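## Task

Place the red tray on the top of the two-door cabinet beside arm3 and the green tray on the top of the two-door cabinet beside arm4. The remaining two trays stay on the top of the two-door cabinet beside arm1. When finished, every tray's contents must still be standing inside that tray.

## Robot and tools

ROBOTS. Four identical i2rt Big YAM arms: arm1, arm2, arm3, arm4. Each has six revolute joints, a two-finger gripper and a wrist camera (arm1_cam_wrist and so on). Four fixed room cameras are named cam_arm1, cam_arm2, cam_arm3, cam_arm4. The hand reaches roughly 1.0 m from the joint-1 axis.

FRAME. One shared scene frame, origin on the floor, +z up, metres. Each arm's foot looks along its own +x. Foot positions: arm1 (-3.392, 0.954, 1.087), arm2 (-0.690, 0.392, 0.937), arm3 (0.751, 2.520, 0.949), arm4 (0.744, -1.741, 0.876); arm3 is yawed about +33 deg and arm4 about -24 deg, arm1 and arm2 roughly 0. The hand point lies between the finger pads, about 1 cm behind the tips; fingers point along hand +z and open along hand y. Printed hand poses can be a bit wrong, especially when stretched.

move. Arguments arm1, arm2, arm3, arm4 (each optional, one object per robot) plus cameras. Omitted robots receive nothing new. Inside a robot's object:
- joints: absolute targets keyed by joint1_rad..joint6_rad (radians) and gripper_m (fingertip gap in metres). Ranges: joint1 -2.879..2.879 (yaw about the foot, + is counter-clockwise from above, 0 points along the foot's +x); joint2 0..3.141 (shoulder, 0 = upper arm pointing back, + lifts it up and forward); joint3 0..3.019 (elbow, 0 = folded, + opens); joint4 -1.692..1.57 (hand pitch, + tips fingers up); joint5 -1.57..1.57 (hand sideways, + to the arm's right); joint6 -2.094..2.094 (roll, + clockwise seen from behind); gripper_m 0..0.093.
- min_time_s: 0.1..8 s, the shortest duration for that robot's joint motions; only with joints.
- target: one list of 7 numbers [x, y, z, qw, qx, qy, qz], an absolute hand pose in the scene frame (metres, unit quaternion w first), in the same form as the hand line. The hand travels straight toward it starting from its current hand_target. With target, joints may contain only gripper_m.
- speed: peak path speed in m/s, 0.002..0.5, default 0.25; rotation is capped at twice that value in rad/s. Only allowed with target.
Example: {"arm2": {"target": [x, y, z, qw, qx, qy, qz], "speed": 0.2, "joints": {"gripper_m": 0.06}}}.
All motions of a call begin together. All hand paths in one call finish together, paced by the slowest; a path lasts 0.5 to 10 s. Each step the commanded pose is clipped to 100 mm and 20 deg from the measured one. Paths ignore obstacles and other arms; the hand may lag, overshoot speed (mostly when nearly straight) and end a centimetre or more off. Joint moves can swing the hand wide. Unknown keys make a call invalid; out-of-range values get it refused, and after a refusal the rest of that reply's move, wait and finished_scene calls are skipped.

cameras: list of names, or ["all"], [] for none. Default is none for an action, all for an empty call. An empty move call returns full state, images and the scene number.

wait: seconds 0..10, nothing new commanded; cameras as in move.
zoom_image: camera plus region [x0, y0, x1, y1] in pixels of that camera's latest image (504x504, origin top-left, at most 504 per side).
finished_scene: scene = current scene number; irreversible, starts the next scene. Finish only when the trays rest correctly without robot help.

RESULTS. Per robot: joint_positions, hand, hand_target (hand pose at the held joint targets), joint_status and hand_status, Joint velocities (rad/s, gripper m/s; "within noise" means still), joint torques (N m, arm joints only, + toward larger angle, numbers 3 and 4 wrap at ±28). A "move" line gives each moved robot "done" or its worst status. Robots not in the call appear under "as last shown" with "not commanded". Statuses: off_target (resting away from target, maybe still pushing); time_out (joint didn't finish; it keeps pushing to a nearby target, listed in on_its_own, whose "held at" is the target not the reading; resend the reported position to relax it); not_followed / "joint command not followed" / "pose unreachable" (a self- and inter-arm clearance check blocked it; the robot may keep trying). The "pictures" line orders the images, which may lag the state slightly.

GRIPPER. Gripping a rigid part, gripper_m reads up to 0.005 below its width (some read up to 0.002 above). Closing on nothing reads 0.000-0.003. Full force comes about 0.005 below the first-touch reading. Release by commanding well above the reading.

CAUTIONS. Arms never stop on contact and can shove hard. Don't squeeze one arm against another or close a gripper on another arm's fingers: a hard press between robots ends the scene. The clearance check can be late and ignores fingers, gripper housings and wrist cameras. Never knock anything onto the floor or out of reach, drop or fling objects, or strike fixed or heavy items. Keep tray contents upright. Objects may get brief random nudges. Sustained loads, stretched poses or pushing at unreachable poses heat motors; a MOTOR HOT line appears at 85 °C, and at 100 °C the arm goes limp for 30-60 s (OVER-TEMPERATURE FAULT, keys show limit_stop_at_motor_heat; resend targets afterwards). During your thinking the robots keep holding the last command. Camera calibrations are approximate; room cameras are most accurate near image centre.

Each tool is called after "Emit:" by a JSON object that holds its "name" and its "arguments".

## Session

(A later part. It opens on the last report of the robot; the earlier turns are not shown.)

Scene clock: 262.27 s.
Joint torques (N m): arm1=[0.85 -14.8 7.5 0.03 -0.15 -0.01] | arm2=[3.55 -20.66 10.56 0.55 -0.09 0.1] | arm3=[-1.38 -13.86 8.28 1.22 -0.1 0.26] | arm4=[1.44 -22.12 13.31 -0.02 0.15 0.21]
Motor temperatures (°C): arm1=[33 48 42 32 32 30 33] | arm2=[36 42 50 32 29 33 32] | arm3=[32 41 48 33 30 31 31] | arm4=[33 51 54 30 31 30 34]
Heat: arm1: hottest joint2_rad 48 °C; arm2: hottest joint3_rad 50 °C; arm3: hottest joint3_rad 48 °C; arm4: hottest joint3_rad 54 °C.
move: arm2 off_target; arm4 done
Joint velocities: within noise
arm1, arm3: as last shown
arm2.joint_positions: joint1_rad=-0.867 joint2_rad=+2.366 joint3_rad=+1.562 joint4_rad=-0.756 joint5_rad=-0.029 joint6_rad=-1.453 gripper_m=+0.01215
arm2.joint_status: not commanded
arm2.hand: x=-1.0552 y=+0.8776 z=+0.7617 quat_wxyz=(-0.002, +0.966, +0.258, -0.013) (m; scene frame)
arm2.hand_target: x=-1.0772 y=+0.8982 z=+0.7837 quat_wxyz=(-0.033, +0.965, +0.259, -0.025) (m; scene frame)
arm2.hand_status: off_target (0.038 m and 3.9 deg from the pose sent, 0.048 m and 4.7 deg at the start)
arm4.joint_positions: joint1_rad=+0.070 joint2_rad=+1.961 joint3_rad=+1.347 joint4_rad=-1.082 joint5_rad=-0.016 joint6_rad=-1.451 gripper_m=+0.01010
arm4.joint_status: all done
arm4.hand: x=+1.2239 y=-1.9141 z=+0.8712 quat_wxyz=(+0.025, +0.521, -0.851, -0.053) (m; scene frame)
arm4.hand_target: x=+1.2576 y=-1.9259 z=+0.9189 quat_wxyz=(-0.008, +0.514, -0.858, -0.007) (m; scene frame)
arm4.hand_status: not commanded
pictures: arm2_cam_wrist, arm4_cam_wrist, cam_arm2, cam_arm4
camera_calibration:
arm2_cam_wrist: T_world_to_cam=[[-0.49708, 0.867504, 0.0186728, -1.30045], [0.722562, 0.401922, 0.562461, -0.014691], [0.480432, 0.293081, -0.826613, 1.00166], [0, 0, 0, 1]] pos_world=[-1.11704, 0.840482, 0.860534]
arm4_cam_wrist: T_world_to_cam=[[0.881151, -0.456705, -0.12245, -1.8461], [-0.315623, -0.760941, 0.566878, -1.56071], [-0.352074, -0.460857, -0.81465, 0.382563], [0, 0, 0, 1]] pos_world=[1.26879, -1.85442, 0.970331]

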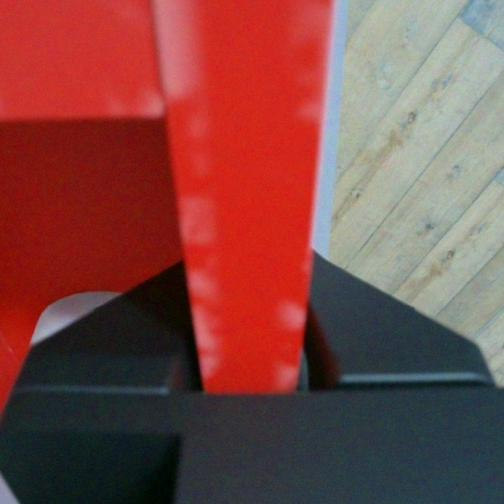

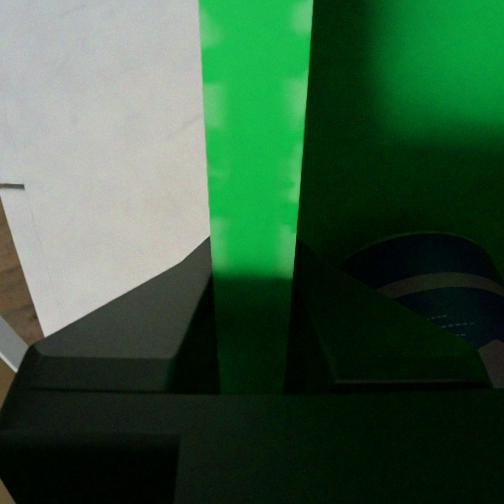

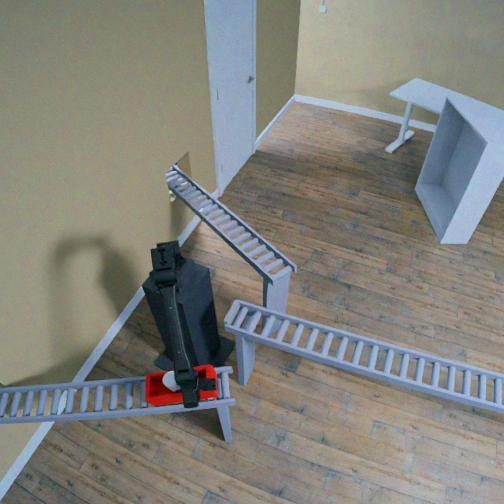

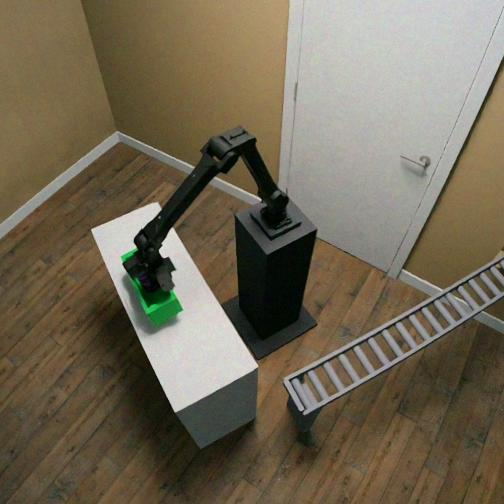

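Emit:
{"name": "move", "arguments": {"arm2": {"target": [-1.064, 0.886, 0.735, -0.014, 0.966, 0.2588, -0.0265], "speed": 0.06}, "arm4": {"target": [1.241, -1.917, 0.868, -0.019, 0.5188, -0.8549, 0.0232], "speed": 0.1}, "cameras": ["arm4_cam_wrist", "arm2_cam_wrist"]}}

Scene clock: 270.03 s.
Joint torques (N m): arm1=[0.79 -14.8 7.49 0.02 -0.15 0] | arm2=[2.96 -17.67 8.83 0.55 -0.39 0.01] | arm3=[-1.38 -13.8 8.31 1.21 -0.11 0.26] | arm4=[1.85 -21.01 8.35 1.5 0.42 0.24]
Motor temperatures (°C): arm1=[33 48 42 32 32 30 33] | arm2=[35 42 49 32 29 33 32] | arm3=[32 41 48 33 30 31 31] | arm4=[33 51 56 30 31 30 34]
Heat: arm1: hottest joint2_rad 48 °C; arm2: hottest joint3_rad 49 °C; arm3: hottest joint3_rad 48 °C; arm4: hottest joint3_rad 56 °C.
move: arm2 off_target; arm4 off_target
Joint velocities: within noise
arm1, arm3: as last shown
arm2.joint_positions: joint1_rad=-0.881 joint2_rad=+2.403 joint3_rad=+1.562 joint4_rad=-0.705 joint5_rad=-0.027 joint6_rad=-1.450 gripper_m=+0.01215
arm2.joint_status: not commanded
arm2.hand: x=-1.0487 y=+0.8836 z=+0.7404 quat_wxyz=(-0.008, +0.968, +0.250, -0.015) (m; scene frame)
arm2.hand_target: x=-1.0559 y=+0.8900 z=+0.7359 quat_wxyz=(-0.014, +0.968, +0.252, -0.021) (m; scene frame)
arm2.hand_status: off_target (0.016 m and 1.8 deg from the pose sent, 0.029 m and 2.1 deg at the start)
arm4.joint_positions: joint1_rad=+0.069 joint2_rad=+1.958 joint3_rad=+1.237 joint4_rad=-0.891 joint5_rad=+0.001 joint6_rad=-1.451 gripper_m=+0.01010
arm4.joint_status: not commanded
arm4.hand: x=+1.2176 y=-1.9153 z=+0.8377 quat_wxyz=(+0.006, +0.522, -0.853, -0.015) (m; scene frame)
arm4.hand_target: x=+1.2401 y=-1.9178 z=+0.8683 quat_wxyz=(-0.019, +0.518, -0.855, +0.024) (m; scene frame)
arm4.hand_status: off_target (0.038 m and 5.2 deg from the pose sent, 0.018 m and 10.0 deg at the start)
pictures: arm2_cam_wrist, arm4_cam_wrist
camera_calibration:
arm2_cam_wrist: T_world_to_cam=[[-0.482292, 0.875406, 0.0325423, -1.30372], [0.733093, 0.382994, 0.562042, 0.0182624], [0.479551, 0.294925, -0.826469, 0.976525], [0, 0, 0, 1]] pos_world=[-1.11045, 0.846286, 0.839229]
arm4_cam_wrist: T_world_to_cam=[[0.886369, -0.461377, -0.038475, -1.93084], [-0.357653, -0.735128, 0.575909, -1.45161], [-0.293995, -0.496707, -0.816608, 0.214841], [0, 0, 0, 1]] pos_world=[1.25543, -1.85125, 0.937146]

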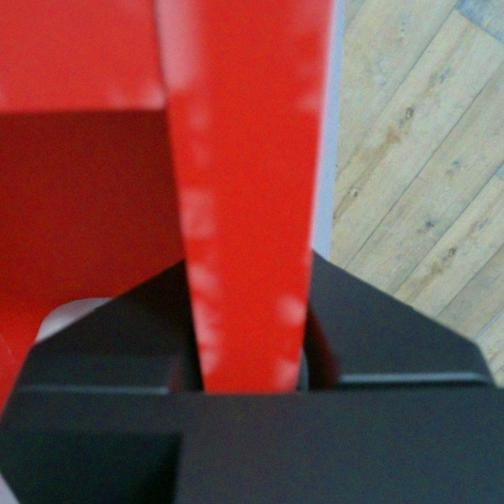

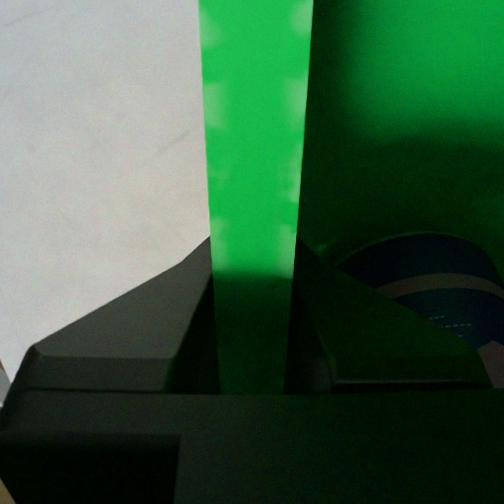

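Emit:
{"name": "move", "arguments": {"arm2": {"target": [-1.053, 0.879, 0.727, -0.006, 0.966, 0.2588, -0.0265], "speed": 0.06}, "arm4": {"target": [1.238, -1.917, 0.846, -0.016, 0.5188, -0.8549, 0.0192], "speed": 0.06}, "cameras": ["arm4_cam_wrist", "arm2_cam_wrist"]}}

Emit:
{"name": "move", "arguments": {"arm2": {"joints": {"gripper_m": 0.04}}, "arm4": {"target": [1.228, -1.914, 0.812, -0.005, 0.5188, -0.8549, 0.008], "speed": 0.06}, "cameras": ["arm4_cam_wrist", "cam_arm2"]}}

Emit:
{"name": "move", "arguments": {"arm2": {"target": [-1.053, 0.886, 0.90, 0, 0.966, 0.2588, 0], "speed": 0.3}, "cameras": ["cam_arm2", "cam_arm3", "cam_arm4"]}}

Scene clock: 283.07 s.
Joint torques (N m): arm1=[0.85 -14.8 7.5 0.03 -0.15 -0.01] | arm2=[2.67 -17.32 6.6 1.03 -0.96 -0.09] | arm3=[-1.38 -13.8 8.29 1.21 -0.11 0.26] | arm4=[2.49 -18.49 8.32 1.8 0.37 0.19]
Motor temperatures (°C): arm1=[33 48 42 32 32 30 33] | arm2=[35 41 48 32 29 33 32] | arm3=[32 41 48 33 30 31 31] | arm4=[32 47 56 30 31 30 34]
Heat: arm1: hottest joint2_rad 48 °C; arm2: hottest joint3_rad 48 °C; arm3: hottest joint3_rad 48 °C; arm4: hottest joint3_rad 56 °C.
move: arm2 off_target; arm4 off_target
Joint velocities: within noise
arm1: as last shown
arm2.joint_positions: joint1_rad=-0.881 joint2_rad=+2.403 joint3_rad=+1.562 joint4_rad=-0.699 joint5_rad=-0.029 joint6_rad=-1.444 gripper_m=+0.01215
arm2.joint_status: not commanded
arm2.hand: x=-1.0498 y=+0.8847 z=+0.7405 quat_wxyz=(-0.011, +0.969, +0.247, -0.017) (m; scene frame)
arm2.hand_target: x=-1.0521 y=+0.8779 z=+0.7274 quat_wxyz=(-0.004, +0.966, +0.256, -0.026) (m; scene frame)
arm2.hand_status: off_target (0.015 m and 1.9 deg from the pose sent, 0.015 m and 1.7 deg at the start)
arm3.joint_positions: joint1_rad=-1.361 joint2_rad=+1.703 joint3_rad=+1.206 joint4_rad=-1.089 joint5_rad=+0.003 joint6_rad=+1.627 gripper_m=+0.06007
arm3.joint_status: not commanded
arm3.hand: x=+1.0816 y=+2.1848 z=+1.0165 quat_wxyz=(+0.005, -0.935, -0.354, +0.005) (m; scene frame)
arm3.hand_target: x=+1.0835 y=+2.1838 z=+1.0114 quat_wxyz=(+0.003, -0.939, -0.343, +0.002) (m; scene frame)
arm3.hand_status: not commanded
arm4.joint_positions: joint1_rad=+0.069 joint2_rad=+1.958 joint3_rad=+1.223 joint4_rad=-0.855 joint5_rad=+0.001 joint6_rad=-1.451 gripper_m=+0.01010
arm4.joint_status: not commanded
arm4.hand: x=+1.2197 y=-1.9161 z=+0.8337 quat_wxyz=(-0.002, +0.522, -0.853, -0.006) (m; scene frame)
arm4.hand_target: x=+1.2374 y=-1.9168 z=+0.8459 quat_wxyz=(-0.016, +0.519, -0.855, +0.019) (m; scene frame)
arm4.hand_status: off_target (0.022 m and 3.3 deg from the pose sent, 0.022 m and 4.7 deg at the start)
pictures: arm2_cam_wrist, arm4_cam_wrist
camera_calibration:
arm2_cam_wrist: T_world_to_cam=[[-0.476829, 0.87816, 0.0383144, -1.30623], [0.738137, 0.37637, 0.55991, 0.0314067], [0.47727, 0.295263, -0.827667, 0.974982], [0, 0, 0, 1]] pos_world=[-1.11136, 0.847386, 0.839423]
arm4_cam_wrist: T_world_to_cam=[[0.886851, -0.46179, -0.0156845, -1.95364], [-0.370227, -0.730499, 0.57385, -1.42316], [-0.276455, -0.503112, -0.818811, 0.179939], [0, 0, 0, 1]] pos_world=[1.25544, -1.85126, 0.933371]

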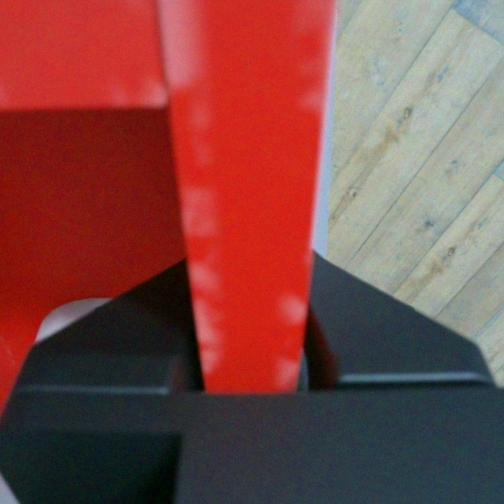

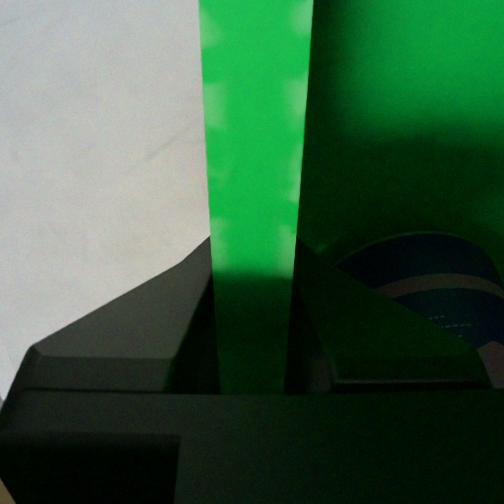

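Scene clock: 284.30 s.
Joint torques (N m): arm1=[0.85 -14.86 7.5 0.03 -0.15 -0.01] | arm2=[2.96 -17.61 6.65 0.95 -0.33 -0.09] | arm3=[-1.38 -13.74 8.29 1.22 -0.1 0.26] | arm4=[2.67 -16.21 7.09 1.73 -0.32 0.14]
Motor temperatures (°C): arm1=[33 48 42 32 32 30 33] | arm2=[35 41 48 32 29 33 32] | arm3=[32 41 48 33 30 31 31] | arm4=[32 47 56 30 31 30 34]
Heat: arm1: hottest joint2_rad 48 °C; arm2: hottest joint3_rad 48 °C; arm3: hottest joint3_rad 48 °C; arm4: hottest joint3_rad 56 °C.
move: arm2 done; arm4 done
Joint velocities: within noise
arm1, arm3: as last shown
arm2.joint_positions: joint1_rad=-0.879 joint2_rad=+2.403 joint3_rad=+1.562 joint4_rad=-0.698 joint5_rad=-0.046 joint6_rad=-1.455 gripper_m=+0.03993
arm2.joint_status: all done
arm2.hand: x=-1.0531 y=+0.8827 z=+0.7406 quat_wxyz=(-0.009, +0.967, +0.253, -0.025) (m; scene frame)
arm2.hand_target: x=-1.0520 y=+0.8778 z=+0.7275 quat_wxyz=(-0.004, +0.965, +0.260, -0.025) (m; scene frame)
arm2.hand_status: not commanded
arm4.joint_positions: joint1_rad=+0.076 joint2_rad=+1.988 joint3_rad=+1.211 joint4_rad=-0.807 joint5_rad=+0.028 joint6_rad=-1.441 gripper_m=+0.01010
arm4.joint_status: not commanded
arm4.hand: x=+1.2195 y=-1.9168 z=+0.8153 quat_wxyz=(+0.008, +0.521, -0.854, +0.004) (m; scene frame)
arm4.hand_target: x=+1.2282 y=-1.9124 z=+0.8123 quat_wxyz=(-0.001, +0.518, -0.855, +0.011) (m; scene frame)
arm4.hand_status: done (0.010 m and 1.5 deg from the pose sent, 0.023 m and 1.7 deg at the start)
pictures: arm4_cam_wrist, cam_arm2
camera_calibration:
arm4_cam_wrist: T_world_to_cam=[[0.886098, -0.463439, -0.00738604, -1.96298], [-0.368336, -0.713753, 0.595722, -1.4013], [-0.281353, -0.525148, -0.803157, 0.115465], [0, 0, 0, 1]] pos_world=[1.25573, -1.84927, 0.913023]

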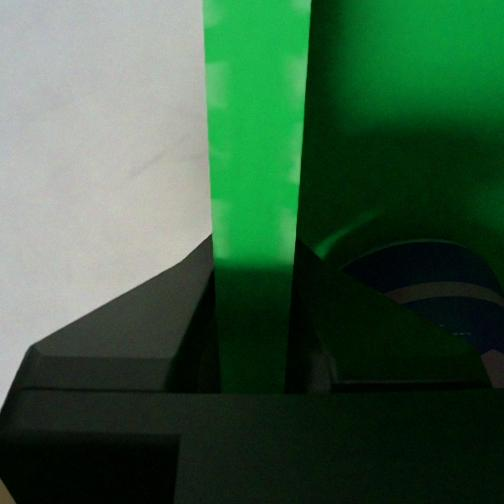

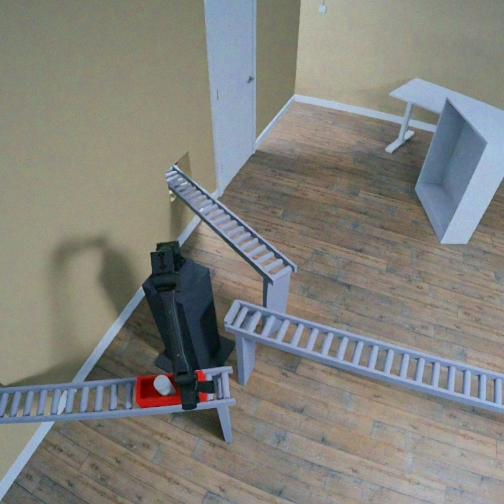

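Scene clock: 285.67 s.
Joint torques (N m): arm1=[0.85 -14.86 7.5 0.03 -0.15 -0.01] | arm2=[3.49 -16.67 11.36 -0.31 0.12 0] | arm3=[-1.38 -13.86 8.29 1.22 -0.1 0.26] | arm4=[2.14 -15.85 7.06 1.51 -0.27 0.15]
Motor temperatures (°C): arm1=[33 48 42 32 32 30 33] | arm2=[35 41 48 32 29 33 32] | arm3=[32 41 48 33 30 31 31] | arm4=[32 47 56 30 31 30 34]
Heat: arm1: hottest joint2_rad 48 °C; arm2: hottest joint3_rad 48 °C; arm3: hottest joint3_rad 48 °C; arm4: hottest joint3_rad 56 °C.
move: arm2 done
Joint velocities: within noise
arm1, arm3, arm4: as last shown
arm2.joint_positions: joint1_rad=-0.867 joint2_rad=+2.138 joint3_rad=+1.576 joint4_rad=-1.012 joint5_rad=-0.012 joint6_rad=-1.444 gripper_m=+0.03993
arm2.joint_status: not commanded
arm2.hand: x=-1.0518 y=+0.8767 z=+0.8998 quat_wxyz=(+0.002, +0.967, +0.254, -0.003) (m; scene frame)
arm2.hand_target: x=-1.0591 y=+0.8831 z=+0.8992 quat_wxyz=(+0.000, +0.966, +0.259, +0.000) (m; scene frame)
arm2.hand_status: done (0.009 m and 0.7 deg from the pose sent, 0.159 m and 3.1 deg at the start)
pictures: cam_arm2, cam_arm3, cam_arm4

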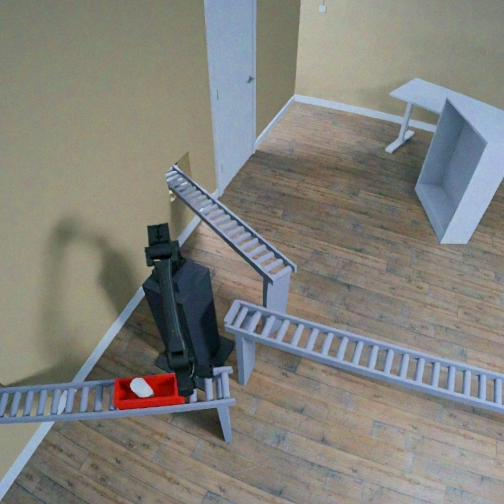

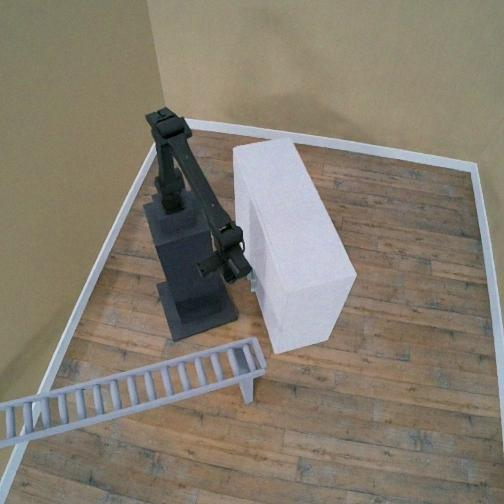

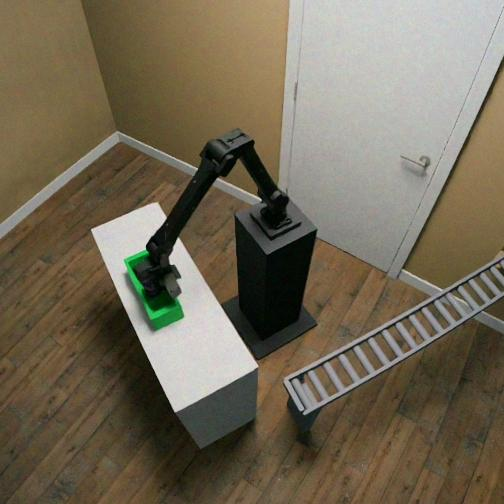

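Emit:
{"name": "zoom_image", "arguments": {"camera": "cam_arm2", "region": [90, 350, 210, 430]}}

Emit:
{"name": "move", "arguments": {"arm4": {"joints": {"gripper_m": 0.045}}, "cameras": ["arm4_cam_wrist", "cam_arm3"]}}

Scaled by 4.200 from the camera's 504x504 image, which has a finer 720x720 frame.

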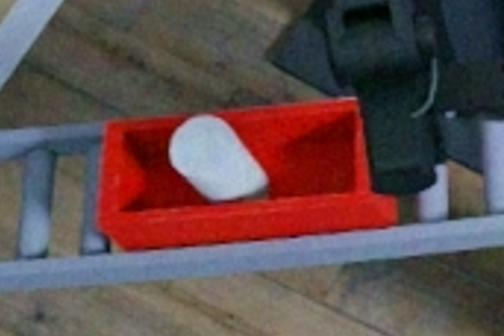

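Scene clock: 287.90 s.
Joint torques (N m): arm1=[0.79 -14.8 7.5 0.02 -0.15 -0.01] | arm2=[2.84 -17.03 11.37 -0.34 0.08 -0.07] | arm3=[-1.38 -13.86 8.29 1.21 -0.1 0.26] | arm4=[1.96 -16.85 7.24 1.47 -0.03 0.17]
Motor temperatures (°C): arm1=[33 48 42 32 32 30 33] | arm2=[35 41 48 32 29 33 32] | arm3=[32 41 48 33 30 31 31] | arm4=[32 48 55 30 31 30 34]
Heat: arm1: hottest joint2_rad 48 °C; arm2: hottest joint3_rad 48 °C; arm3: hottest joint3_rad 48 °C; arm4: hottest joint3_rad 55 °C.
move: arm4 done
Joint velocities: within noise
arm1.joint_positions: joint1_rad=+1.622 joint2_rad=+1.964 joint3_rad=+1.310 joint4_rad=-0.859 joint5_rad=+0.018 joint6_rad=+1.570 gripper_m=+0.03994
arm1.joint_status: not commanded
arm1.hand: x=-3.3980 y=+0.4068 z=+1.0584 quat_wxyz=(+0.027, +1.000, -0.003, -0.004) (m; scene frame)
arm1.hand_target: x=-3.3973 y=+0.4136 z=+1.0494 quat_wxyz=(+0.012, +1.000, -0.004, -0.001) (m; scene frame)
arm1.hand_status: not commanded
arm2, arm3: as last shown
arm4.joint_positions: joint1_rad=+0.081 joint2_rad=+1.988 joint3_rad=+1.211 joint4_rad=-0.799 joint5_rad=+0.022 joint6_rad=-1.440 gripper_m=+0.04484
arm4.joint_status: all done
arm4.hand: x=+1.2224 y=-1.9142 z=+0.8153 quat_wxyz=(+0.003, +0.522, -0.853, +0.006) (m; scene frame)
arm4.hand_target: x=+1.2289 y=-1.9103 z=+0.8123 quat_wxyz=(-0.002, +0.519, -0.855, +0.010) (m; scene frame)
arm4.hand_status: not commanded
pictures: arm4_cam_wrist, cam_arm3
camera_calibration:
arm4_cam_wrist: T_world_to_cam=[[0.887535, -0.460741, -0.000563274, -1.96653], [-0.371686, -0.716707, 0.590068, -1.39529], [-0.272272, -0.523497, -0.807353, 0.1131], [0, 0, 0, 1]] pos_world=[1.25754, -1.84687, 0.913521]

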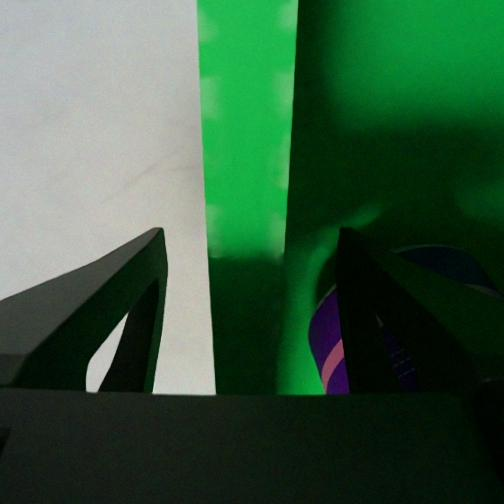

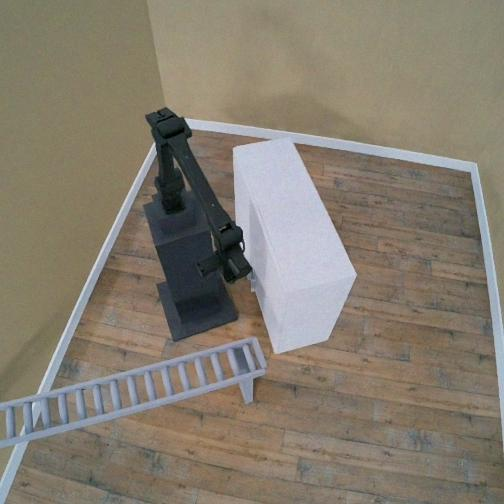

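Emit:
{"name": "move", "arguments": {"arm4": {"target": [1.226, -1.912, 0.97, 0, 0.5188, -0.8549, 0], "speed": 0.25}, "arm3": {"target": [1.04, 2.03, 0.72, 0, 0.966, 0.2588, 0], "speed": 0.15}, "cameras": ["arm3_cam_wrist", "cam_arm3", "cam_arm4"]}}

Emit:
{"name": "zoom_image", "arguments": {"camera": "cam_arm4", "region": [90, 210, 230, 350]}}

Scene clock: 296.40 s.
Joint torques (N m): arm1=[0.85 -14.8 7.49 0.02 -0.15 -0.01] | arm2=[3.02 -16.85 11.41 -0.27 0.12 -0.04] | arm3=[-1.79 -18.9 8.47 1.05 -0.11 -0.19] | arm4=[1.55 -17.03 11.96 -0.53 -0.19 0.14]
Motor temperatures (°C): arm1=[33 48 42 32 32 30 33] | arm2=[35 41 49 32 29 33 32] | arm3=[32 41 48 33 30 31 31] | arm4=[32 48 55 30 31 30 33]
Heat: arm1: hottest joint2_rad 48 °C; arm2: hottest joint3_rad 49 °C; arm3: hottest joint3_rad 48 °C; arm4: hottest joint3_rad 55 °C.
move: arm3 off_target; arm4 off_target
Joint velocities: within noise
arm1, arm2: as last shown
arm3.joint_positions: joint1_rad=-1.609 joint2_rad=+2.396 joint3_rad=+1.413 joint4_rad=-0.625 joint5_rad=-0.001 joint6_rad=+1.605 gripper_m=+0.06007
arm3.joint_status: not commanded
arm3.hand: x=+1.0291 y=+2.0466 z=+0.7215 quat_wxyz=(+0.017, -0.969, -0.246, +0.005) (m; scene frame)
arm3.hand_target: x=+1.0361 y=+2.0305 z=+0.7205 quat_wxyz=(+0.000, -0.967, -0.255, -0.002) (m; scene frame)
arm3.hand_status: off_target (0.020 m and 2.5 deg from the pose sent, 0.337 m and 11.5 deg at the start)
arm4.joint_positions: joint1_rad=+0.070 joint2_rad=+1.786 joint3_rad=+1.321 joint4_rad=-1.157 joint5_rad=+0.013 joint6_rad=-1.440 gripper_m=+0.04492
arm4.joint_status: not commanded
arm4.hand: x=+1.2096 y=-1.9151 z=+0.9491 quat_wxyz=(+0.013, +0.518, -0.855, -0.015) (m; scene frame)
arm4.hand_target: x=+1.2255 y=-1.9177 z=+0.9700 quat_wxyz=(-0.001, +0.514, -0.858, +0.001) (m; scene frame)
arm4.hand_status: off_target (0.027 m and 2.3 deg from the pose sent, 0.155 m and 0.9 deg at the start)
pictures: arm3_cam_wrist, cam_arm3, cam_arm4
camera_calibration:
arm3_cam_wrist: T_world_to_cam=[[-0.465448, 0.884639, 0.0277764, -1.34988], [0.72492, 0.363032, 0.585405, -1.9086], [0.507789, 0.292611, -0.810265, -0.413722], [0, 0, 0, 1]] pos_world=[0.965362, 2.0081, 0.819572]

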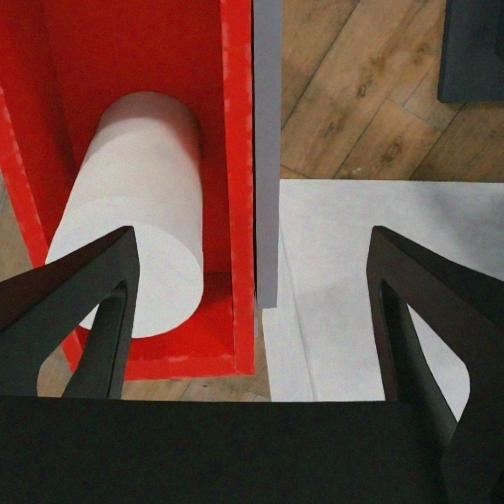

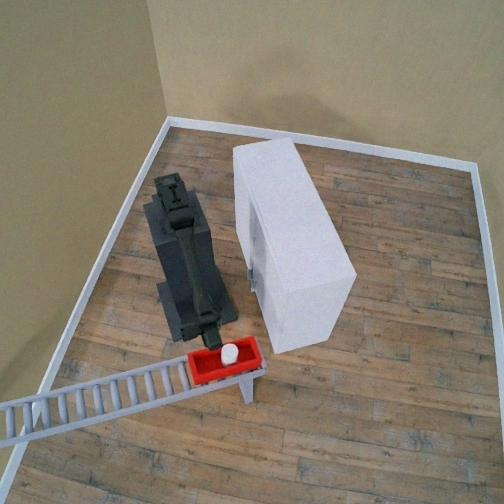

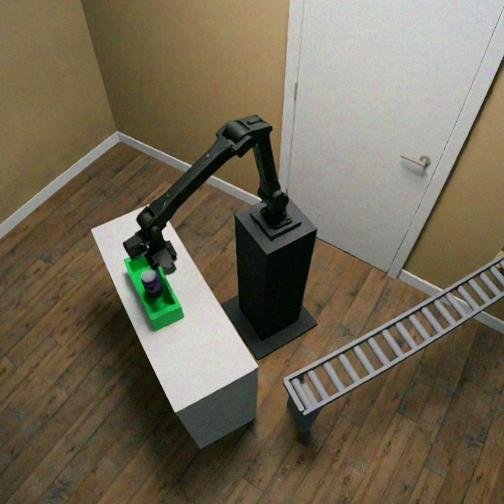

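Scaled by 3.600 from the camera's 504x504 image, which has a finer 720x720 frame.

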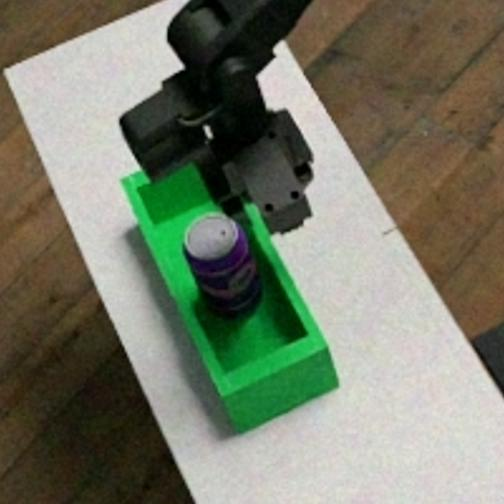

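Emit:
{"name": "move", "arguments": {"arm1": {"joints": {"joint2_rad": 0.7, "joint3_rad": 2.0, "joint4_rad": -1.5}, "min_time_s": 4}, "arm2": {"joints": {"joint2_rad": 0.7, "joint3_rad": 2.0, "joint4_rad": -1.5}, "min_time_s": 4}, "arm3": {"target": [1.043, 2.026, 0.63, 0, 0.966, 0.2588, 0], "speed": 0.15}, "arm4": {"joints": {"joint2_rad": 0.9, "joint3_rad": 2.0, "joint4_rad": -1.5}, "min_time_s": 4}, "cameras": ["arm3_cam_wrist"]}}

Emit:
{"name": "move", "arguments": {"arm3": {"target": [1.043, 2.031, 0.560, 0, 0.966, 0.2588, 0], "speed": 0.12}, "cameras": ["arm3_cam_wrist"]}}

Scene clock: 313.57 s.
Joint torques (N m): arm1=[0.62 5.25 6.09 1.7 -0.2 -0.09] | arm2=[3.02 6.77 6.45 1.28 0.14 0.05] | arm3=[-1.14 -19.66 7.35 1.13 0.1 -0.19] | arm4=[1.67 1.2 7.38 1.65 -0.07 0.22]
Motor temperatures (°C): arm1=[33 47 43 32 32 30 33] | arm2=[35 40 50 32 29 33 31] | arm3=[32 41 48 33 30 31 31] | arm4=[32 47 59 30 31 30 33]
Heat: arm1: hottest joint2_rad 47 °C; arm2: hottest joint3_rad 50 °C; arm3: hottest joint3_rad 48 °C; arm4: hottest joint3_rad 59 °C.
move: arm1 done; arm2 done; arm3 off_target; arm4 done
Joint velocities: arm1=[-0.005 -0.005 -0.007 0.007 0.037 -0.168 -0.002] | arm2=[within noise] | arm3=[within noise] | arm4=[within noise]
arm1.joint_positions: joint1_rad=+1.632 joint2_rad=+0.683 joint3_rad=+1.987 joint4_rad=-1.488 joint5_rad=+0.017 joint6_rad=+1.577 gripper_m=+0.03995
arm1.joint_status: all done
arm1.hand: x=-3.4028 y=+0.8345 z=+1.8311 quat_wxyz=(+0.637, +0.771, -0.009, +0.002) (m; scene frame)
arm1.hand_target: x=-3.4020 y=+0.8357 z=+1.8322 quat_wxyz=(+0.635, +0.773, -0.009, +0.004) (m; scene frame)
arm1.hand_status: not commanded
arm2.joint_positions: joint1_rad=-0.878 joint2_rad=+0.687 joint3_rad=+1.984 joint4_rad=-1.483 joint5_rad=-0.012 joint6_rad=-1.455 gripper_m=+0.03993
arm2.joint_status: all done
arm2.hand: x=-0.7634 y=+0.4837 z=+1.6817 quat_wxyz=(-0.595, +0.742, +0.200, -0.235) (m; scene frame)
arm2.hand_target: x=-0.7604 y=+0.4800 z=+1.6828 quat_wxyz=(-0.594, +0.743, +0.203, -0.232) (m; scene frame)
arm2.hand_status: not commanded
arm3.joint_positions: joint1_rad=-1.609 joint2_rad=+2.608 joint3_rad=+1.539 joint4_rad=-0.539 joint5_rad=-0.001 joint6_rad=+1.604 gripper_m=+0.06007
arm3.joint_status: not commanded
arm3.hand: x=+1.0333 y=+2.0393 z=+0.6318 quat_wxyz=(+0.017, -0.969, -0.246, +0.005) (m; scene frame)
arm3.hand_target: x=+1.0426 y=+2.0265 z=+0.6303 quat_wxyz=(+0.000, -0.966, -0.259, +0.000) (m; scene frame)
arm3.hand_status: off_target (0.017 m and 2.5 deg from the pose sent, 0.095 m and 2.5 deg at the start)
arm4.joint_positions: joint1_rad=+0.070 joint2_rad=+0.884 joint3_rad=+1.978 joint4_rad=-1.484 joint5_rad=+0.013 joint6_rad=-1.451 gripper_m=+0.04492
arm4.joint_status: all done
arm4.hand: x=+0.9575 y=-1.8299 z=+1.5904 quat_wxyz=(-0.348, +0.426, -0.709, +0.441) (m; scene frame)
arm4.hand_target: x=+0.9544 y=-1.8269 z=+1.5943 quat_wxyz=(-0.352, +0.424, -0.711, +0.437) (m; scene frame)
arm4.hand_status: not commanded
pictures: arm3_cam_wrist
camera_calibration:
arm3_cam_wrist: T_world_to_cam=[[-0.466836, 0.883907, 0.0278043, -1.33619], [0.724363, 0.364158, 0.585394, -1.85813], [0.507309, 0.293423, -0.810272, -0.487634], [0, 0, 0, 1]] pos_world=[0.96956, 2.0008, 0.729772]

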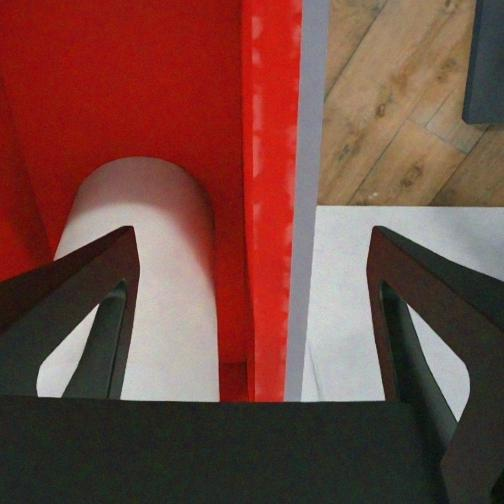

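Scene clock: 315.07 s.
Joint torques (N m): arm1=[0.56 5.36 6.08 1.69 -0.2 -0.09] | arm2=[3.49 7.3 6.28 1.14 0.18 0.05] | arm3=[-0.79 -19.78 6.65 1.11 0.08 -0.14] | arm4=[1.14 2.14 7.58 1.68 -0.09 0.21]
Motor temperatures (°C): arm1=[33 47 42 32 32 30 33] | arm2=[35 40 50 32 29 33 31] | arm3=[32 41 48 33 30 31 31] | arm4=[32 46 59 30 31 30 33]
Heat: arm1: hottest joint2_rad 47 °C; arm2: hottest joint3_rad 50 °C; arm3: hottest joint3_rad 48 °C; arm4: hottest joint3_rad 59 °C.
move: arm3 off_target
Joint velocities: within noise
arm1, arm2, arm4: as last shown
arm3.joint_positions: joint1_rad=-1.611 joint2_rad=+2.767 joint3_rad=+1.639 joint4_rad=-0.479 joint5_rad=+0.000 joint6_rad=+1.614 gripper_m=+0.06007
arm3.joint_status: not commanded
arm3.hand: x=+1.0305 y=+2.0417 z=+0.5624 quat_wxyz=(+0.016, -0.970, -0.241, +0.005) (m; scene frame)
arm3.hand_target: x=+1.0414 y=+2.0316 z=+0.5602 quat_wxyz=(+0.000, -0.968, -0.253, +0.001) (m; scene frame)
arm3.hand_status: off_target (0.017 m and 2.9 deg from the pose sent, 0.073 m and 2.5 deg at the start)
pictures: arm3_cam_wrist
camera_calibration:
arm3_cam_wrist: T_world_to_cam=[[-0.455916, 0.889591, 0.0277254, -1.36049], [0.729712, 0.35578, 0.583901, -1.80396], [0.509569, 0.286441, -0.811351, -0.530583], [0, 0, 0, 1]] pos_world=[0.966473, 2.00408, 0.660568]

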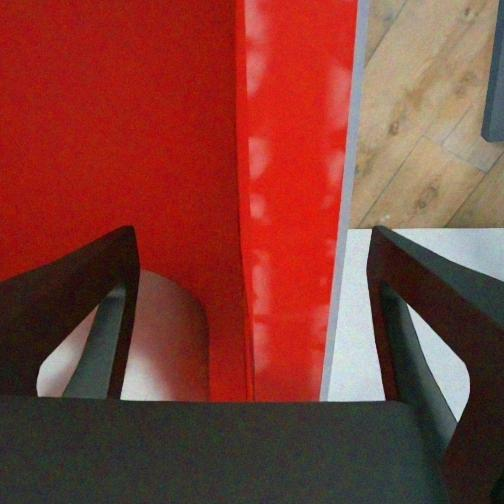

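Emit:
{"name": "move", "arguments": {"arm3": {"joints": {"gripper_m": 0}}, "cameras": ["arm3_cam_wrist"]}}

Emit:
{"name": "move", "arguments": {"arm3": {"target": [1.043, 2.033, 0.645, 0, 0.966, 0.2588, 0], "speed": 0.05}, "cameras": ["arm3_cam_wrist"]}}

Emit:
{"name": "move", "arguments": {"arm3": {"target": [1.035, 2.045, 0.945, 0, 0.966, 0.2588, 0], "speed": 0.15}, "cameras": ["arm3_cam_wrist", "cam_arm3"]}}

Scene clock: 338.93 s.
Joint torques (N m): arm1=[0.56 5.36 6.09 1.69 -0.2 -0.09] | arm2=[3.55 6.89 6.26 1.37 0.15 0.06] | arm3=[0.03 -19.78 5.98 0.98 -0.09 -0.01] | arm4=[1.44 2.32 7.8 1.92 -0.1 0.23]
Motor temperatures (°C): arm1=[33 44 41 32 32 30 33] | arm2=[35 39 47 32 29 33 31] | arm3=[32 43 46 33 30 31 31] | arm4=[32 42 57 30 31 30 32]
Heat: arm1: hottest joint2_rad 44 °C; arm2: hottest joint3_rad 47 °C; arm3: hottest joint3_rad 46 °C; arm4: hottest joint3_rad 57 °C.
move: arm3 off_target
Joint velocities: within noise
arm1, arm2, arm4: as last shown
arm3.joint_positions: joint1_rad=-1.608 joint2_rad=+2.761 joint3_rad=+1.648 joint4_rad=-0.476 joint5_rad=+0.006 joint6_rad=+1.593 gripper_m=+0.01250
arm3.joint_status: gripper_m off_target (ended at +0.01253, target +0.00000)
arm3.hand: x=+1.0358 y=+2.0340 z=+0.5671 quat_wxyz=(+0.007, -0.968, -0.252, +0.006) (m; scene frame)
arm3.hand_target: x=+1.0429 y=+2.0314 z=+0.5607 quat_wxyz=(-0.001, -0.966, -0.259, +0.002) (m; scene frame)
arm3.hand_status: not commanded
pictures: arm3_cam_wrist
camera_calibration:
arm3_cam_wrist: T_world_to_cam=[[-0.477874, 0.87838, 0.00921692, -1.29529], [0.717948, 0.384504, 0.580265, -1.85204], [0.506149, 0.283911, -0.814376, -0.516785], [0, 0, 0, 1]] pos_world=[0.97225, 1.9966, 0.665754]

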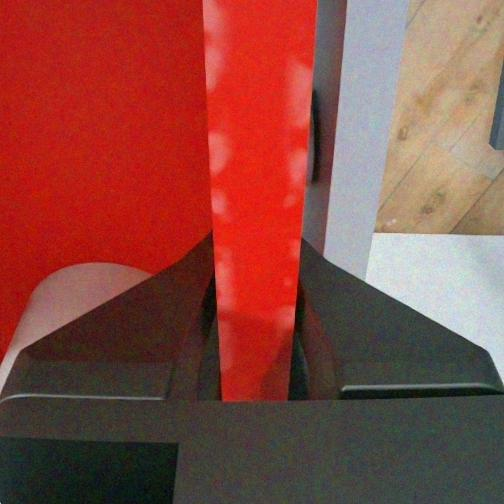

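Scene clock: 341.27 s.
Joint torques (N m): arm1=[0.56 5.36 6.09 1.69 -0.2 -0.09] | arm2=[3.55 6.77 6.39 1.32 0.18 0.05] | arm3=[-0.79 -24.53 4.42 -0.32 -0.26 -0.02] | arm4=[0.85 3.25 7.5 1.52 -0.09 0.18]
Motor temperatures (°C): arm1=[33 44 41 32 32 30 33] | arm2=[35 39 47 32 29 33 31] | arm3=[32 44 46 33 30 31 32] | arm4=[32 42 56 30 31 30 32]
Heat: arm1: hottest joint2_rad 44 °C; arm2: hottest joint3_rad 47 °C; arm3: hottest joint3_rad 46 °C; arm4: hottest joint3_rad 56 °C.
move: arm3 off_target
Joint velocities: within noise
arm1, arm2, arm4: as last shown
arm3.joint_positions: joint1_rad=-1.600 joint2_rad=+2.626 joint3_rad=+1.530 joint4_rad=-0.508 joint5_rad=+0.012 joint6_rad=+1.602 gripper_m=+0.01249
arm3.joint_status: not commanded
arm3.hand: x=+1.0325 y=+2.0459 z=+0.6201 quat_wxyz=(+0.013, -0.968, -0.252, +0.011) (m; scene frame)
arm3.hand_target: x=+1.0450 y=+2.0359 z=+0.6431 quat_wxyz=(+0.001, -0.966, -0.258, +0.004) (m; scene frame)
arm3.hand_status: off_target (0.030 m and 2.1 deg from the pose sent, 0.078 m and 1.3 deg at the start)
pictures: arm3_cam_wrist
camera_calibration:
arm3_cam_wrist: T_world_to_cam=[[-0.476389, 0.878903, 0.0241648, -1.31966], [0.72617, 0.377811, 0.5744, -1.87613], [0.495712, 0.291185, -0.818218, -0.477127], [0, 0, 0, 1]] pos_world=[0.970232, 2.00761, 0.719142]

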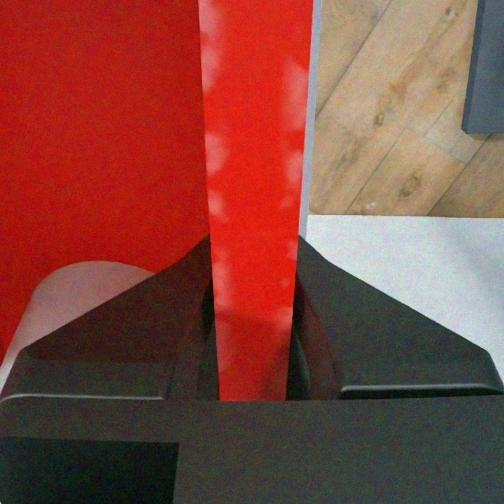

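Scene clock: 344.10 s.
Joint torques (N m): arm1=[0.56 5.36 6.09 1.69 -0.2 -0.09] | arm2=[3.25 7.24 6.3 1.24 0.2 0.05] | arm3=[-1.49 -20.89 10.81 -0.4 -0.34 -0.12] | arm4=[1.2 2.2 7.6 1.88 -0.09 0.2]
Motor temperatures (°C): arm1=[33 43 41 32 32 30 33] | arm2=[35 39 46 32 29 33 31] | arm3=[32 44 46 33 30 31 32] | arm4=[32 42 56 30 31 30 32]
Heat: arm1: hottest joint2_rad 43 °C; arm2: hottest joint3_rad 46 °C; arm3: hottest joint3_rad 46 °C; arm4: hottest joint3_rad 56 °C.
move: arm3 off_target
Joint velocities: within noise
arm1, arm2, arm4: as last shown
arm3.joint_positions: joint1_rad=-1.600 joint2_rad=+2.017 joint3_rad=+1.375 joint4_rad=-0.980 joint5_rad=+0.008 joint6_rad=+1.602 gripper_m=+0.01249
arm3.joint_status: not commanded
arm3.hand: x=+1.0272 y=+2.0567 z=+0.9160 quat_wxyz=(+0.023, -0.967, -0.252, +0.011) (m; scene frame)
arm3.hand_target: x=+1.0361 y=+2.0431 z=+0.9444 quat_wxyz=(-0.001, -0.966, -0.259, +0.000) (m; scene frame)
arm3.hand_status: off_target (0.032 m and 3.0 deg from the pose sent, 0.325 m and 2.1 deg at the start)
pictures: arm3_cam_wrist, cam_arm3
camera_calibration:
arm3_cam_wrist: T_world_to_cam=[[-0.476006, 0.878402, 0.0427586, -1.35525], [0.729466, 0.367206, 0.577096, -2.03032], [0.491221, 0.305892, -0.815556, -0.2636], [0, 0, 0, 1]] pos_world=[0.965424, 2.01663, 1.01465]

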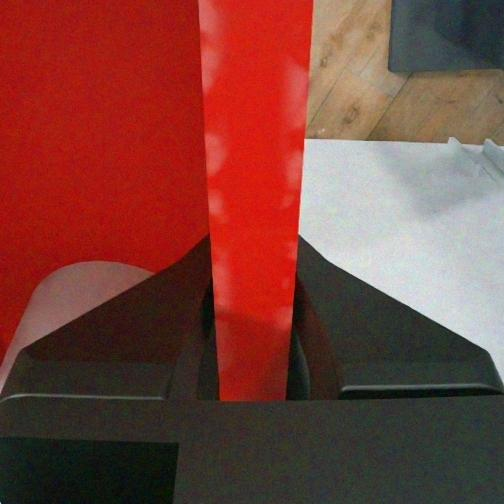

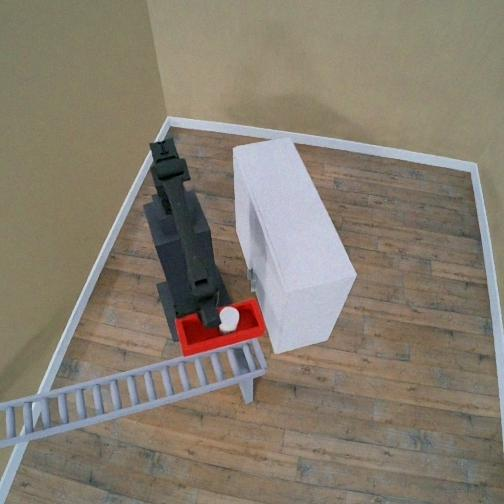

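Emit:
{"name": "move", "arguments": {"arm3": {"joints": {"joint1_rad": -0.113, "joint6_rad": 1.578}, "min_time_s": 3.8}, "cameras": ["cam_arm3"]}}

Emit:
{"name": "move", "arguments": {"arm3": {"target": [1.2415, 2.760, 0.885, 0.0158, 0.5314, 0.8471, 0.0255], "speed": 0.12}, "cameras": ["arm3_cam_wrist", "cam_arm3"]}}

Scene clock: 351.10 s.
Joint torques (N m): arm1=[0.56 5.3 6.09 1.7 -0.2 -0.09] | arm2=[3.14 7.36 6.37 1.21 0.19 0.02] | arm3=[-1.96 -21.36 10.8 -0.4 -0.18 -0.18] | arm4=[1.67 2.49 7.56 1.87 -0.08 0.21]
Motor temperatures (°C): arm1=[33 43 40 32 32 30 33] | arm2=[35 39 46 32 29 33 31] | arm3=[32 44 46 33 30 31 33] | arm4=[32 41 56 30 31 30 32]
Heat: arm1: hottest joint2_rad 43 °C; arm2: hottest joint3_rad 46 °C; arm3: hottest joint3_rad 46 °C; arm4: hottest joint3_rad 56 °C.
move: arm3 done
Joint velocities: within noise
arm1, arm2, arm4: as last shown
arm3.joint_positions: joint1_rad=-0.112 joint2_rad=+2.017 joint3_rad=+1.375 joint4_rad=-0.980 joint5_rad=+0.005 joint6_rad=+1.601 gripper_m=+0.01249
arm3.joint_status: all done
arm3.hand: x=+1.2359 y=+2.7575 z=+0.9147 quat_wxyz=(+0.011, -0.541, -0.841, +0.024) (m; scene frame)
arm3.hand_target: x=+1.2519 y=+2.7621 z=+0.9431 quat_wxyz=(+0.000, -0.535, -0.845, +0.001) (m; scene frame)
arm3.hand_status: not commanded
pictures: cam_arm3

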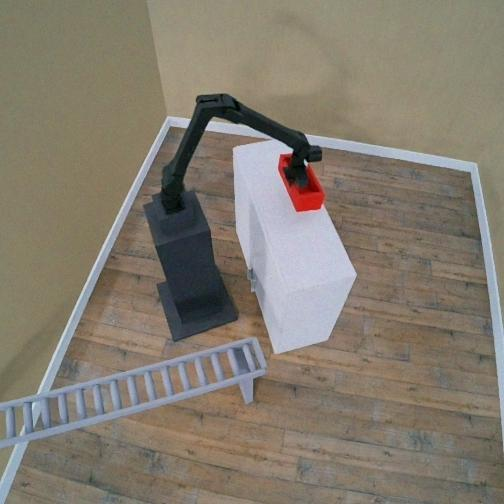

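Scene clock: 352.43 s.
Joint torques (N m): arm1=[0.56 5.36 6.08 1.7 -0.2 -0.09] | arm2=[3.02 6.77 6.49 1.13 0.17 0.05] | arm3=[-1.2 -19.72 7.9 1.55 -0.24 -0.19] | arm4=[2.02 2.49 7.61 1.84 -0.12 0.24]
Motor temperatures (°C): arm1=[33 43 40 32 32 30 33] | arm2=[35 38 46 32 29 33 31] | arm3=[32 44 46 33 30 31 33] | arm4=[32 41 56 30 31 30 32]
Heat: arm1: hottest joint2_rad 43 °C; arm2: hottest joint3_rad 46 °C; arm3: hottest joint3_rad 46 °C; arm4: hottest joint3_rad 56 °C.
move: arm3 off_target
Joint velocities: within noise
arm1, arm2, arm4: as last shown
arm3.joint_positions: joint1_rad=-0.106 joint2_rad=+2.042 joint3_rad=+1.275 joint4_rad=-0.798 joint5_rad=+0.005 joint6_rad=+1.590 gripper_m=+0.01249
arm3.joint_status: not commanded
arm3.hand: x=+1.2267 y=+2.7565 z=+0.8726 quat_wxyz=(-0.004, -0.534, -0.846, -0.001) (m; scene frame)
arm3.hand_target: x=+1.2397 y=+2.7628 z=+0.8852 quat_wxyz=(-0.016, -0.525, -0.851, -0.025) (m; scene frame)
arm3.hand_status: off_target (0.020 m and 3.1 deg from the pose sent, 0.030 m and 6.6 deg at the start)
pictures: arm3_cam_wrist, cam_arm3
camera_calibration:
arm3_cam_wrist: T_world_to_cam=[[-0.907935, -0.418915, -0.0128403, 2.28134], [-0.347693, 0.735759, 0.581178, -2.10596], [-0.234017, 0.532137, -0.813675, -0.346672], [0, 0, 0, 1]] pos_world=[1.25795, 2.68964, 0.971152]

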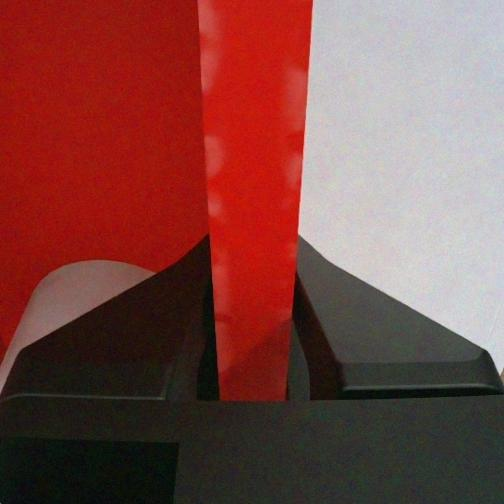

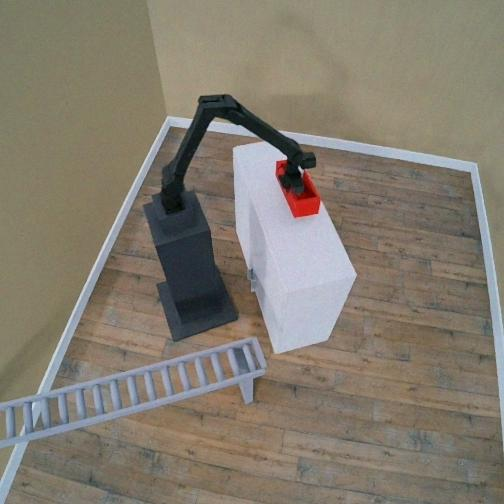

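Emit:
{"name": "move", "arguments": {"arm3": {"target": [1.236, 2.759, 0.855, 0.012, 0.5314, 0.8471, 0.019], "speed": 0.08}, "cameras": ["arm3_cam_wrist"]}}

Emit:
{"name": "move", "arguments": {"arm3": {"target": [1.229, 2.757, 0.833, 0.006, 0.5314, 0.8471, 0.010], "speed": 0.06}, "cameras": ["arm3_cam_wrist", "cam_arm3"]}}

Scene clock: 357.70 s.
Joint torques (N m): arm1=[0.56 5.36 6.09 1.69 -0.2 -0.09] | arm2=[2.78 7.24 6.31 1.32 0.19 0.06] | arm3=[-1.79 -19.66 7.45 1.5 -0.2 -0.07] | arm4=[1.32 2.73 7.49 1.81 -0.1 0.17]
Motor temperatures (°C): arm1=[33 42 40 32 32 30 33] | arm2=[35 38 45 32 29 33 31] | arm3=[32 44 46 33 30 31 33] | arm4=[32 40 56 30 31 30 32]
Heat: arm1: hottest joint2_rad 42 °C; arm2: hottest joint3_rad 45 °C; arm3: hottest joint3_rad 46 °C; arm4: hottest joint3_rad 56 °C.
move: arm3 off_target
Joint velocities: within noise
arm1, arm2, arm4: as last shown
arm3.joint_positions: joint1_rad=-0.106 joint2_rad=+2.092 joint3_rad=+1.261 joint4_rad=-0.747 joint5_rad=+0.005 joint6_rad=+1.596 gripper_m=+0.01249
arm3.joint_status: not commanded
arm3.hand: x=+1.2215 y=+2.7539 z=+0.8433 quat_wxyz=(-0.001, -0.536, -0.844, +0.005) (m; scene frame)
arm3.hand_target: x=+1.2359 y=+2.7590 z=+0.8556 quat_wxyz=(-0.012, -0.534, -0.845, -0.019) (m; scene frame)
arm3.hand_status: off_target (0.019 m and 3.1 deg from the pose sent, 0.020 m and 2.3 deg at the start)
pictures: arm3_cam_wrist
camera_calibration:
arm3_cam_wrist: T_world_to_cam=[[-0.910556, -0.413386, 0.000905564, 2.25152], [-0.336015, 0.741406, 0.58087, -2.11837], [-0.240795, 0.528611, -0.813995, -0.352096], [0, 0, 0, 1]] pos_world=[1.25354, 2.68744, 0.941854]

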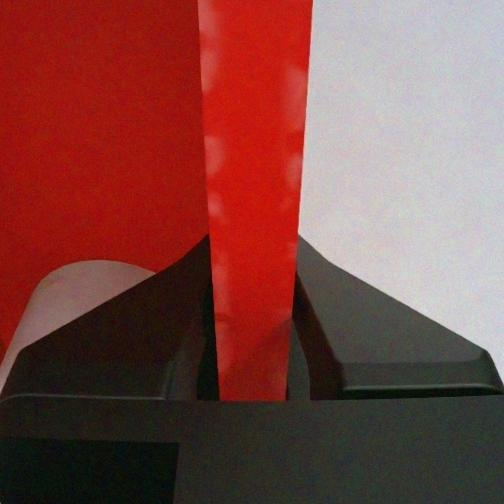

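Scene clock: 358.67 s.
Joint torques (N m): arm1=[0.56 5.36 6.09 1.69 -0.2 -0.09] | arm2=[3.14 6.95 6.3 1.28 0.19 0.07] | arm3=[-1.61 -17.67 6.65 1.39 0.06 -0.11] | arm4=[2.08 2.14 7.45 1.73 -0.12 0.21]
Motor temperatures (°C): arm1=[33 42 40 32 32 30 33] | arm2=[35 38 45 32 29 33 31] | arm3=[32 44 46 33 30 31 33] | arm4=[32 40 56 30 31 30 32]
Heat: arm1: hottest joint2_rad 42 °C; arm2: hottest joint3_rad 45 °C; arm3: hottest joint3_rad 46 °C; arm4: hottest joint3_rad 56 °C.
move: arm3 done
Joint velocities: within noise
arm1.joint_positions: joint1_rad=+1.632 joint2_rad=+0.683 joint3_rad=+1.987 joint4_rad=-1.488 joint5_rad=+0.017 joint6_rad=+1.577 gripper_m=+0.03995
arm1.joint_status: not commanded
arm1.hand: x=-3.4028 y=+0.8345 z=+1.8311 quat_wxyz=(+0.637, +0.771, -0.009, +0.002) (m; scene frame)
arm1.hand_target: x=-3.4020 y=+0.8357 z=+1.8322 quat_wxyz=(+0.635, +0.773, -0.009, +0.004) (m; scene frame)
arm1.hand_status: not commanded
arm2.joint_positions: joint1_rad=-0.878 joint2_rad=+0.687 joint3_rad=+1.984 joint4_rad=-1.483 joint5_rad=-0.012 joint6_rad=-1.455 gripper_m=+0.03993
arm2.joint_status: not commanded
arm2.hand: x=-0.7634 y=+0.4837 z=+1.6817 quat_wxyz=(-0.595, +0.742, +0.200, -0.235) (m; scene frame)
arm2.hand_target: x=-0.7604 y=+0.4800 z=+1.6828 quat_wxyz=(-0.594, +0.743, +0.203, -0.232) (m; scene frame)
arm2.hand_status: not commanded
arm3.joint_positions: joint1_rad=-0.110 joint2_rad=+2.108 joint3_rad=+1.261 joint4_rad=-0.720 joint5_rad=-0.012 joint6_rad=+1.588 gripper_m=+0.01249
arm3.joint_status: not commanded
arm3.hand: x=+1.2241 y=+2.7557 z=+0.8355 quat_wxyz=(+0.003, -0.535, -0.845, -0.005) (m; scene frame)
arm3.hand_target: x=+1.2291 y=+2.7562 z=+0.8332 quat_wxyz=(-0.002, -0.530, -0.848, -0.012) (m; scene frame)
arm3.hand_status: done (0.006 m and 1.3 deg from the pose sent, 0.013 m and 2.0 deg at the start)
arm4.joint_positions: joint1_rad=+0.070 joint2_rad=+0.884 joint3_rad=+1.978 joint4_rad=-1.484 joint5_rad=+0.013 joint6_rad=-1.451 gripper_m=+0.04492
arm4.joint_status: not commanded
arm4.hand: x=+0.9575 y=-1.8299 z=+1.5904 quat_wxyz=(-0.348, +0.426, -0.709, +0.441) (m; scene frame)
arm4.hand_target: x=+0.9544 y=-1.8269 z=+1.5943 quat_wxyz=(-0.352, +0.424, -0.711, +0.437) (m; scene frame)
arm4.hand_status: not commanded
pictures: arm3_cam_wrist, cam_arm3
camera_calibration:
arm3_cam_wrist: T_world_to_cam=[[-0.90929, -0.416024, -0.0107764, 2.27017], [-0.34027, 0.72831, 0.594795, -2.08466], [-0.2396, 0.544508, -0.803805, -0.412562], [0, 0, 0, 1]] pos_world=[1.25604, 2.68736, 0.932788]

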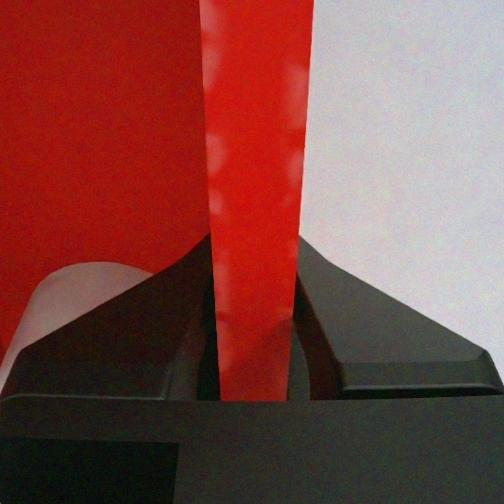

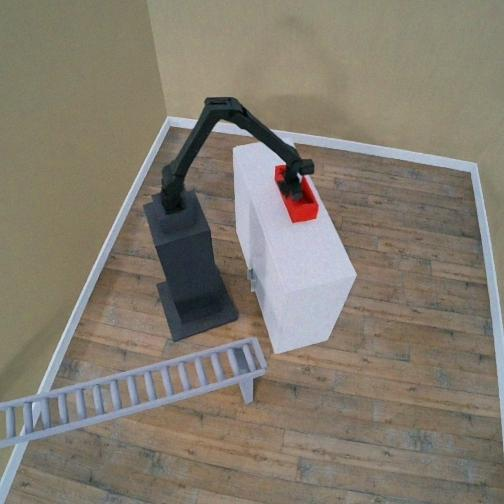

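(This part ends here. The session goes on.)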